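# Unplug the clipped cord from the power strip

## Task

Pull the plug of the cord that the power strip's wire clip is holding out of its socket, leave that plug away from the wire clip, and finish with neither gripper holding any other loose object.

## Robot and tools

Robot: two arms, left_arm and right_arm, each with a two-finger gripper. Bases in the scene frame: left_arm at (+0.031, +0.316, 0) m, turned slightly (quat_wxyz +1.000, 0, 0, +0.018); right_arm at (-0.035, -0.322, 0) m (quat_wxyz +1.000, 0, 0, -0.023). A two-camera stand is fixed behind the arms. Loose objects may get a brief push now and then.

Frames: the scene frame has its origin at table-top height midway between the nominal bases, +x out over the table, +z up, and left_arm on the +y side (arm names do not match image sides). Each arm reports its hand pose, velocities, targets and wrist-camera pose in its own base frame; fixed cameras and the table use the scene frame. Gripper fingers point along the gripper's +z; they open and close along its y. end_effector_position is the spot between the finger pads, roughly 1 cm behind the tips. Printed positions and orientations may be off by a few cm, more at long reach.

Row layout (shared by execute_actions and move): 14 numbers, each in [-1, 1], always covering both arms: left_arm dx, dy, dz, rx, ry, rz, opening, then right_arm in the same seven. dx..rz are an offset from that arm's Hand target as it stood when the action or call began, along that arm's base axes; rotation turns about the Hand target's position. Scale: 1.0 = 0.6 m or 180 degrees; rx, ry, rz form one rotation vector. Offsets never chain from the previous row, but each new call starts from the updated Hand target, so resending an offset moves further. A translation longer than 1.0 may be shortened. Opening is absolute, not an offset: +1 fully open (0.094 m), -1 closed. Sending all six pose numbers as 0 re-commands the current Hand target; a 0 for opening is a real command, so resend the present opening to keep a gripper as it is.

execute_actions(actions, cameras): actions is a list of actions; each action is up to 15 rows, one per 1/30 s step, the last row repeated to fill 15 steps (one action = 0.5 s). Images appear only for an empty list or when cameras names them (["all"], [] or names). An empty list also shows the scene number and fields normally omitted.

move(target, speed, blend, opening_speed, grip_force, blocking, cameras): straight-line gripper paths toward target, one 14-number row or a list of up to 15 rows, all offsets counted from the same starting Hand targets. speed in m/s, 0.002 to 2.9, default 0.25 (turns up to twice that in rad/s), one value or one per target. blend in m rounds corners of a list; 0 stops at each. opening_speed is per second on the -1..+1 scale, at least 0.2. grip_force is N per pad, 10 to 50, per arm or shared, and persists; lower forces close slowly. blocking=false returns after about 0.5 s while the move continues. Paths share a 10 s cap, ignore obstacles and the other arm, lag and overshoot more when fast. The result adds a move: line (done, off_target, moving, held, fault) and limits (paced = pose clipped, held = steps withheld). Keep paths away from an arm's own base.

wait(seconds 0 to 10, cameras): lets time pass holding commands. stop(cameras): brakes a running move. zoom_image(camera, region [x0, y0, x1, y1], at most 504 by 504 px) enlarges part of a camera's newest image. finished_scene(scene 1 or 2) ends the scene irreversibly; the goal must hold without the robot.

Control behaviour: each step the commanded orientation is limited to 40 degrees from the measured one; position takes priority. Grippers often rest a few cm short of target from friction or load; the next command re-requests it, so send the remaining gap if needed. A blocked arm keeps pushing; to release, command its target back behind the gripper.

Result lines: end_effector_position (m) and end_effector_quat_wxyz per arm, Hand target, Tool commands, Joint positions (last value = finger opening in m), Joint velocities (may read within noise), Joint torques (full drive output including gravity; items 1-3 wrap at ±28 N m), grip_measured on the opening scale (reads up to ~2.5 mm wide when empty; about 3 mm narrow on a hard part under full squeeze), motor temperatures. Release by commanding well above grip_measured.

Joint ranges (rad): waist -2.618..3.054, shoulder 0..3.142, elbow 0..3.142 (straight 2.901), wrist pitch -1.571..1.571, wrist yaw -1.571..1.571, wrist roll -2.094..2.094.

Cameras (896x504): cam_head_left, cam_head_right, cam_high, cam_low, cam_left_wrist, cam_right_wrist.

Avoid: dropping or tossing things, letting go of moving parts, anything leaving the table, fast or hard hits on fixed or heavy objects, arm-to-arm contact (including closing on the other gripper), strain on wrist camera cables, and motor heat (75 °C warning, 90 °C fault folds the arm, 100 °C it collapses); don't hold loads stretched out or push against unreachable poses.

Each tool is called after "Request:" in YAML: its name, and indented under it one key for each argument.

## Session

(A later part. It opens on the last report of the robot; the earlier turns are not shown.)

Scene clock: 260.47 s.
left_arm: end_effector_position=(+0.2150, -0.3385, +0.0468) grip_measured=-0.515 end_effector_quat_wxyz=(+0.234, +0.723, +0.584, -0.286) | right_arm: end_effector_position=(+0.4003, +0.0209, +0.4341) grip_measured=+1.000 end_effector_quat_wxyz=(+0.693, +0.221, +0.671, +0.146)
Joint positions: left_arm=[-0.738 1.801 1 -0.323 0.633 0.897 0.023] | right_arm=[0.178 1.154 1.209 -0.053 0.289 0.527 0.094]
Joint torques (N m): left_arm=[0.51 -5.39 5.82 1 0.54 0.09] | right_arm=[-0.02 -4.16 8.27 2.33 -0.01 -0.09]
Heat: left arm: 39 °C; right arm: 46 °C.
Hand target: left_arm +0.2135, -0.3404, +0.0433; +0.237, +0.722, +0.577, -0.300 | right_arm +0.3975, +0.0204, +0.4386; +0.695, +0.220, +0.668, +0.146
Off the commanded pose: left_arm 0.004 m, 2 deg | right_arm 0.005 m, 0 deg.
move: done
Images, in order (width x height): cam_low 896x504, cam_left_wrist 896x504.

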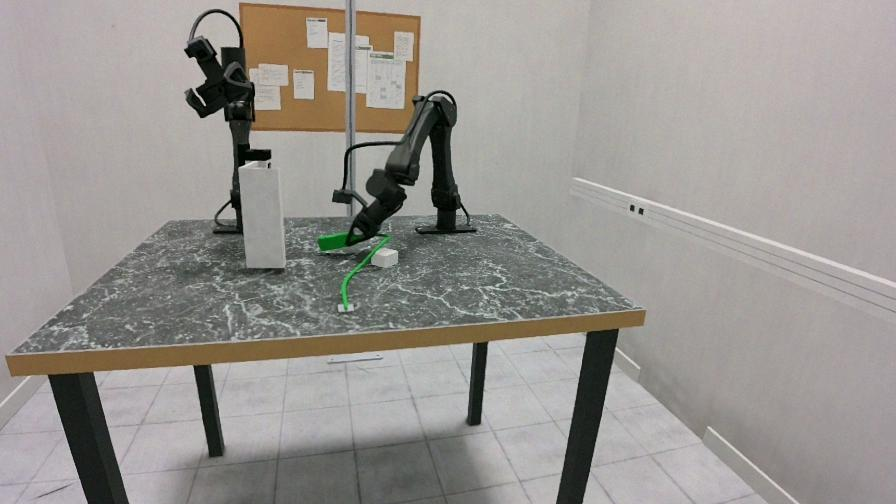

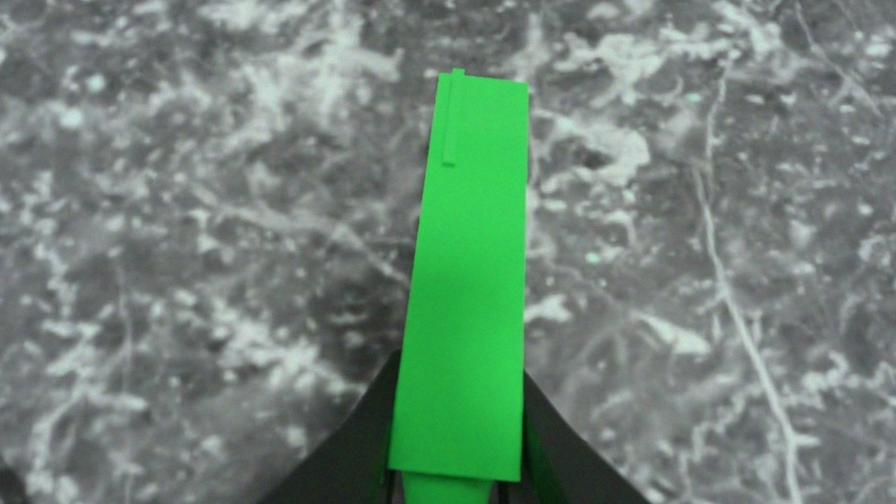

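Request:
move:
  target: [0,0,-0.05,-0.05,0.011,0,-0.9,0,0,0,0,0,0,1]
  speed: 0.04
  cameras: ["cam_low"]

Request:
zoom_image:
  camera: "cam_low"
  region: [260, 160, 440, 300]

Scene clock: 267.53 s.
left_arm: end_effector_position=(+0.2153, -0.3425, +0.0206) grip_measured=-0.515 end_effector_quat_wxyz=(+0.286, +0.700, +0.554, -0.348) | right_arm: end_effector_position=(+0.4003, +0.0209, +0.4341) grip_measured=+1.000 end_effector_quat_wxyz=(+0.693, +0.221, +0.671, +0.146)
Joint positions: left_arm=[-0.687 1.898 0.857 0.025 0.797 0.876 0.023] | right_arm=[0.178 1.154 1.209 -0.053 0.289 0.527 0.094]
Joint torques (N m): left_arm=[0.61 -5.07 4.83 1.08 0.45 0.02] | right_arm=[-0.16 -4.23 8.24 2.35 -0.01 -0.13]
Heat: left arm: 39 °C; right arm: 46 °C.
Hand target: left_arm +0.2136, -0.3404, +0.0134; +0.283, +0.696, +0.555, -0.357 | right_arm +0.3975, +0.0204, +0.4386; +0.695, +0.220, +0.668, +0.146
Off the commanded pose: left_arm 0.008 m, 1 deg | right_arm 0.005 m, 0 deg.
move: done
Images, in order (width x height): cam_low 896x504.

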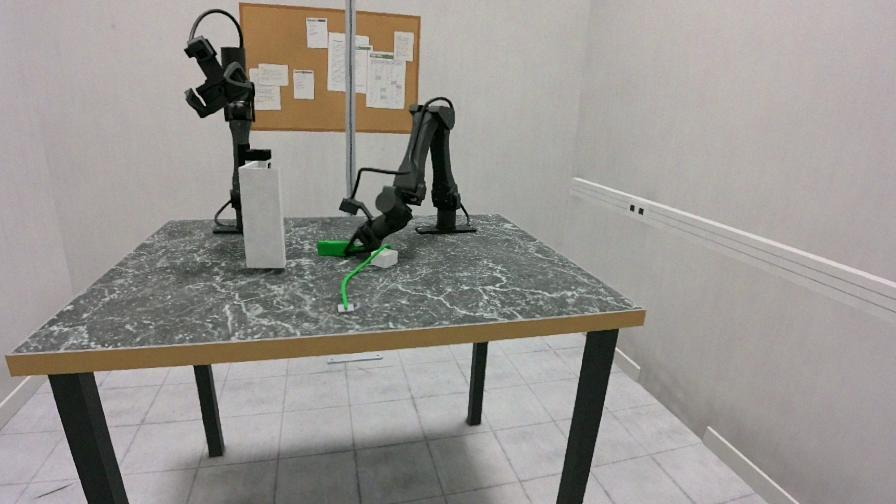

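Scaled by 2.800 from the camera's 896x504 image, which has a finer 1280x720 frame.

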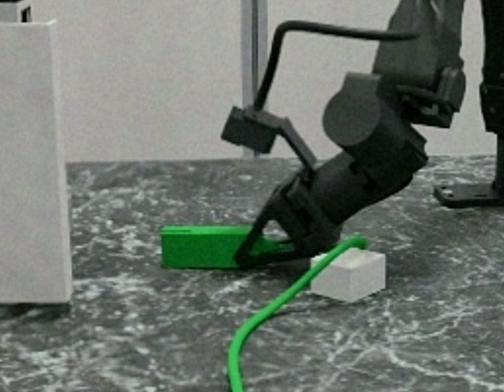

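Request:
move:
  target:
    - [0,0,0.01,0,0,0,0.1,0,0,0,0,0,0,1]
    - [0.035,0.155,0.135,0,0,0,0.1,0,0,0,0,0,0,1]
  opening_speed: 0.8
  speed: 0.1
  cameras: ["cam_low","cam_left_wrist","cam_high"]

Request:
zoom_image:
  camera: "cam_low"
  region: [260, 160, 440, 300]

Scene clock: 275.67 s.
left_arm: end_effector_position=(+0.2287, -0.2431, +0.0766) grip_measured=+0.097 end_effector_quat_wxyz=(+0.260, +0.695, +0.570, -0.353) | right_arm: end_effector_position=(+0.4003, +0.0209, +0.4341) grip_measured=+1.000 end_effector_quat_wxyz=(+0.693, +0.221, +0.671, +0.146)
Joint positions: left_arm=[-0.383 1.695 0.942 -0.649 0.897 1.303 0.052] | right_arm=[0.178 1.154 1.209 -0.053 0.289 0.527 0.094]
Joint torques (N m): left_arm=[0.49 -7.23 8.94 0.09 0.66 0.11] | right_arm=[-0.13 -4.25 8.23 2.33 -0.02 -0.11]
Heat: left arm: 39 °C; right arm: 46 °C.
Hand target: left_arm +0.2345, -0.2474, +0.0942; +0.283, +0.696, +0.555, -0.357 | right_arm +0.3975, +0.0204, +0.4386; +0.695, +0.220, +0.668, +0.146
Off the commanded pose: left_arm 0.019 m, 3 deg | right_arm 0.005 m, 0 deg.
move: off_target (left_arm)
Images, in order (width x height): cam_high 896x504, cam_low 896x504, cam_left_wrist 896x504.

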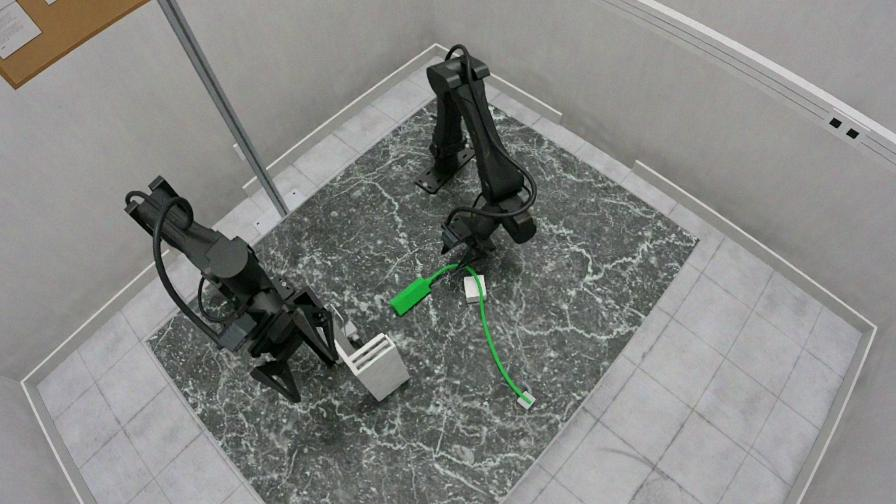

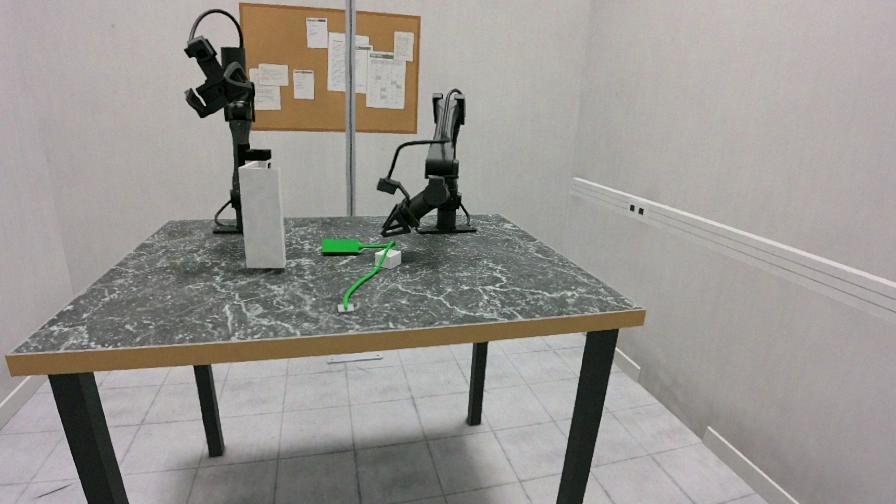

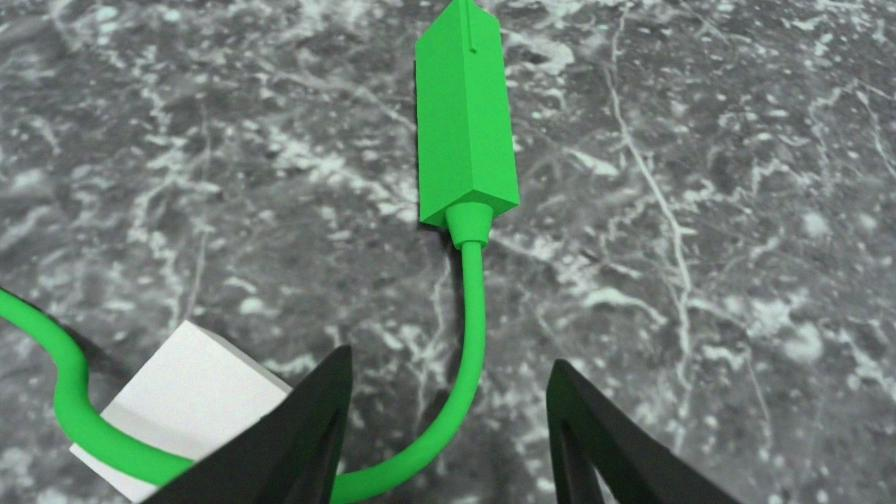

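Scaled by 2.800 from the camera's 896x504 image, which has a finer 1280x720 frame.

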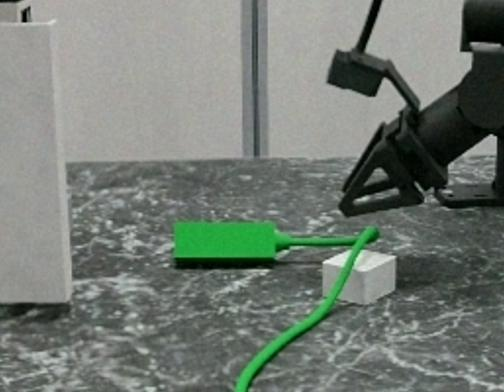

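Released and clear.

Request:
finished_scene:
  scene: 2

The scene is finished: the task was done.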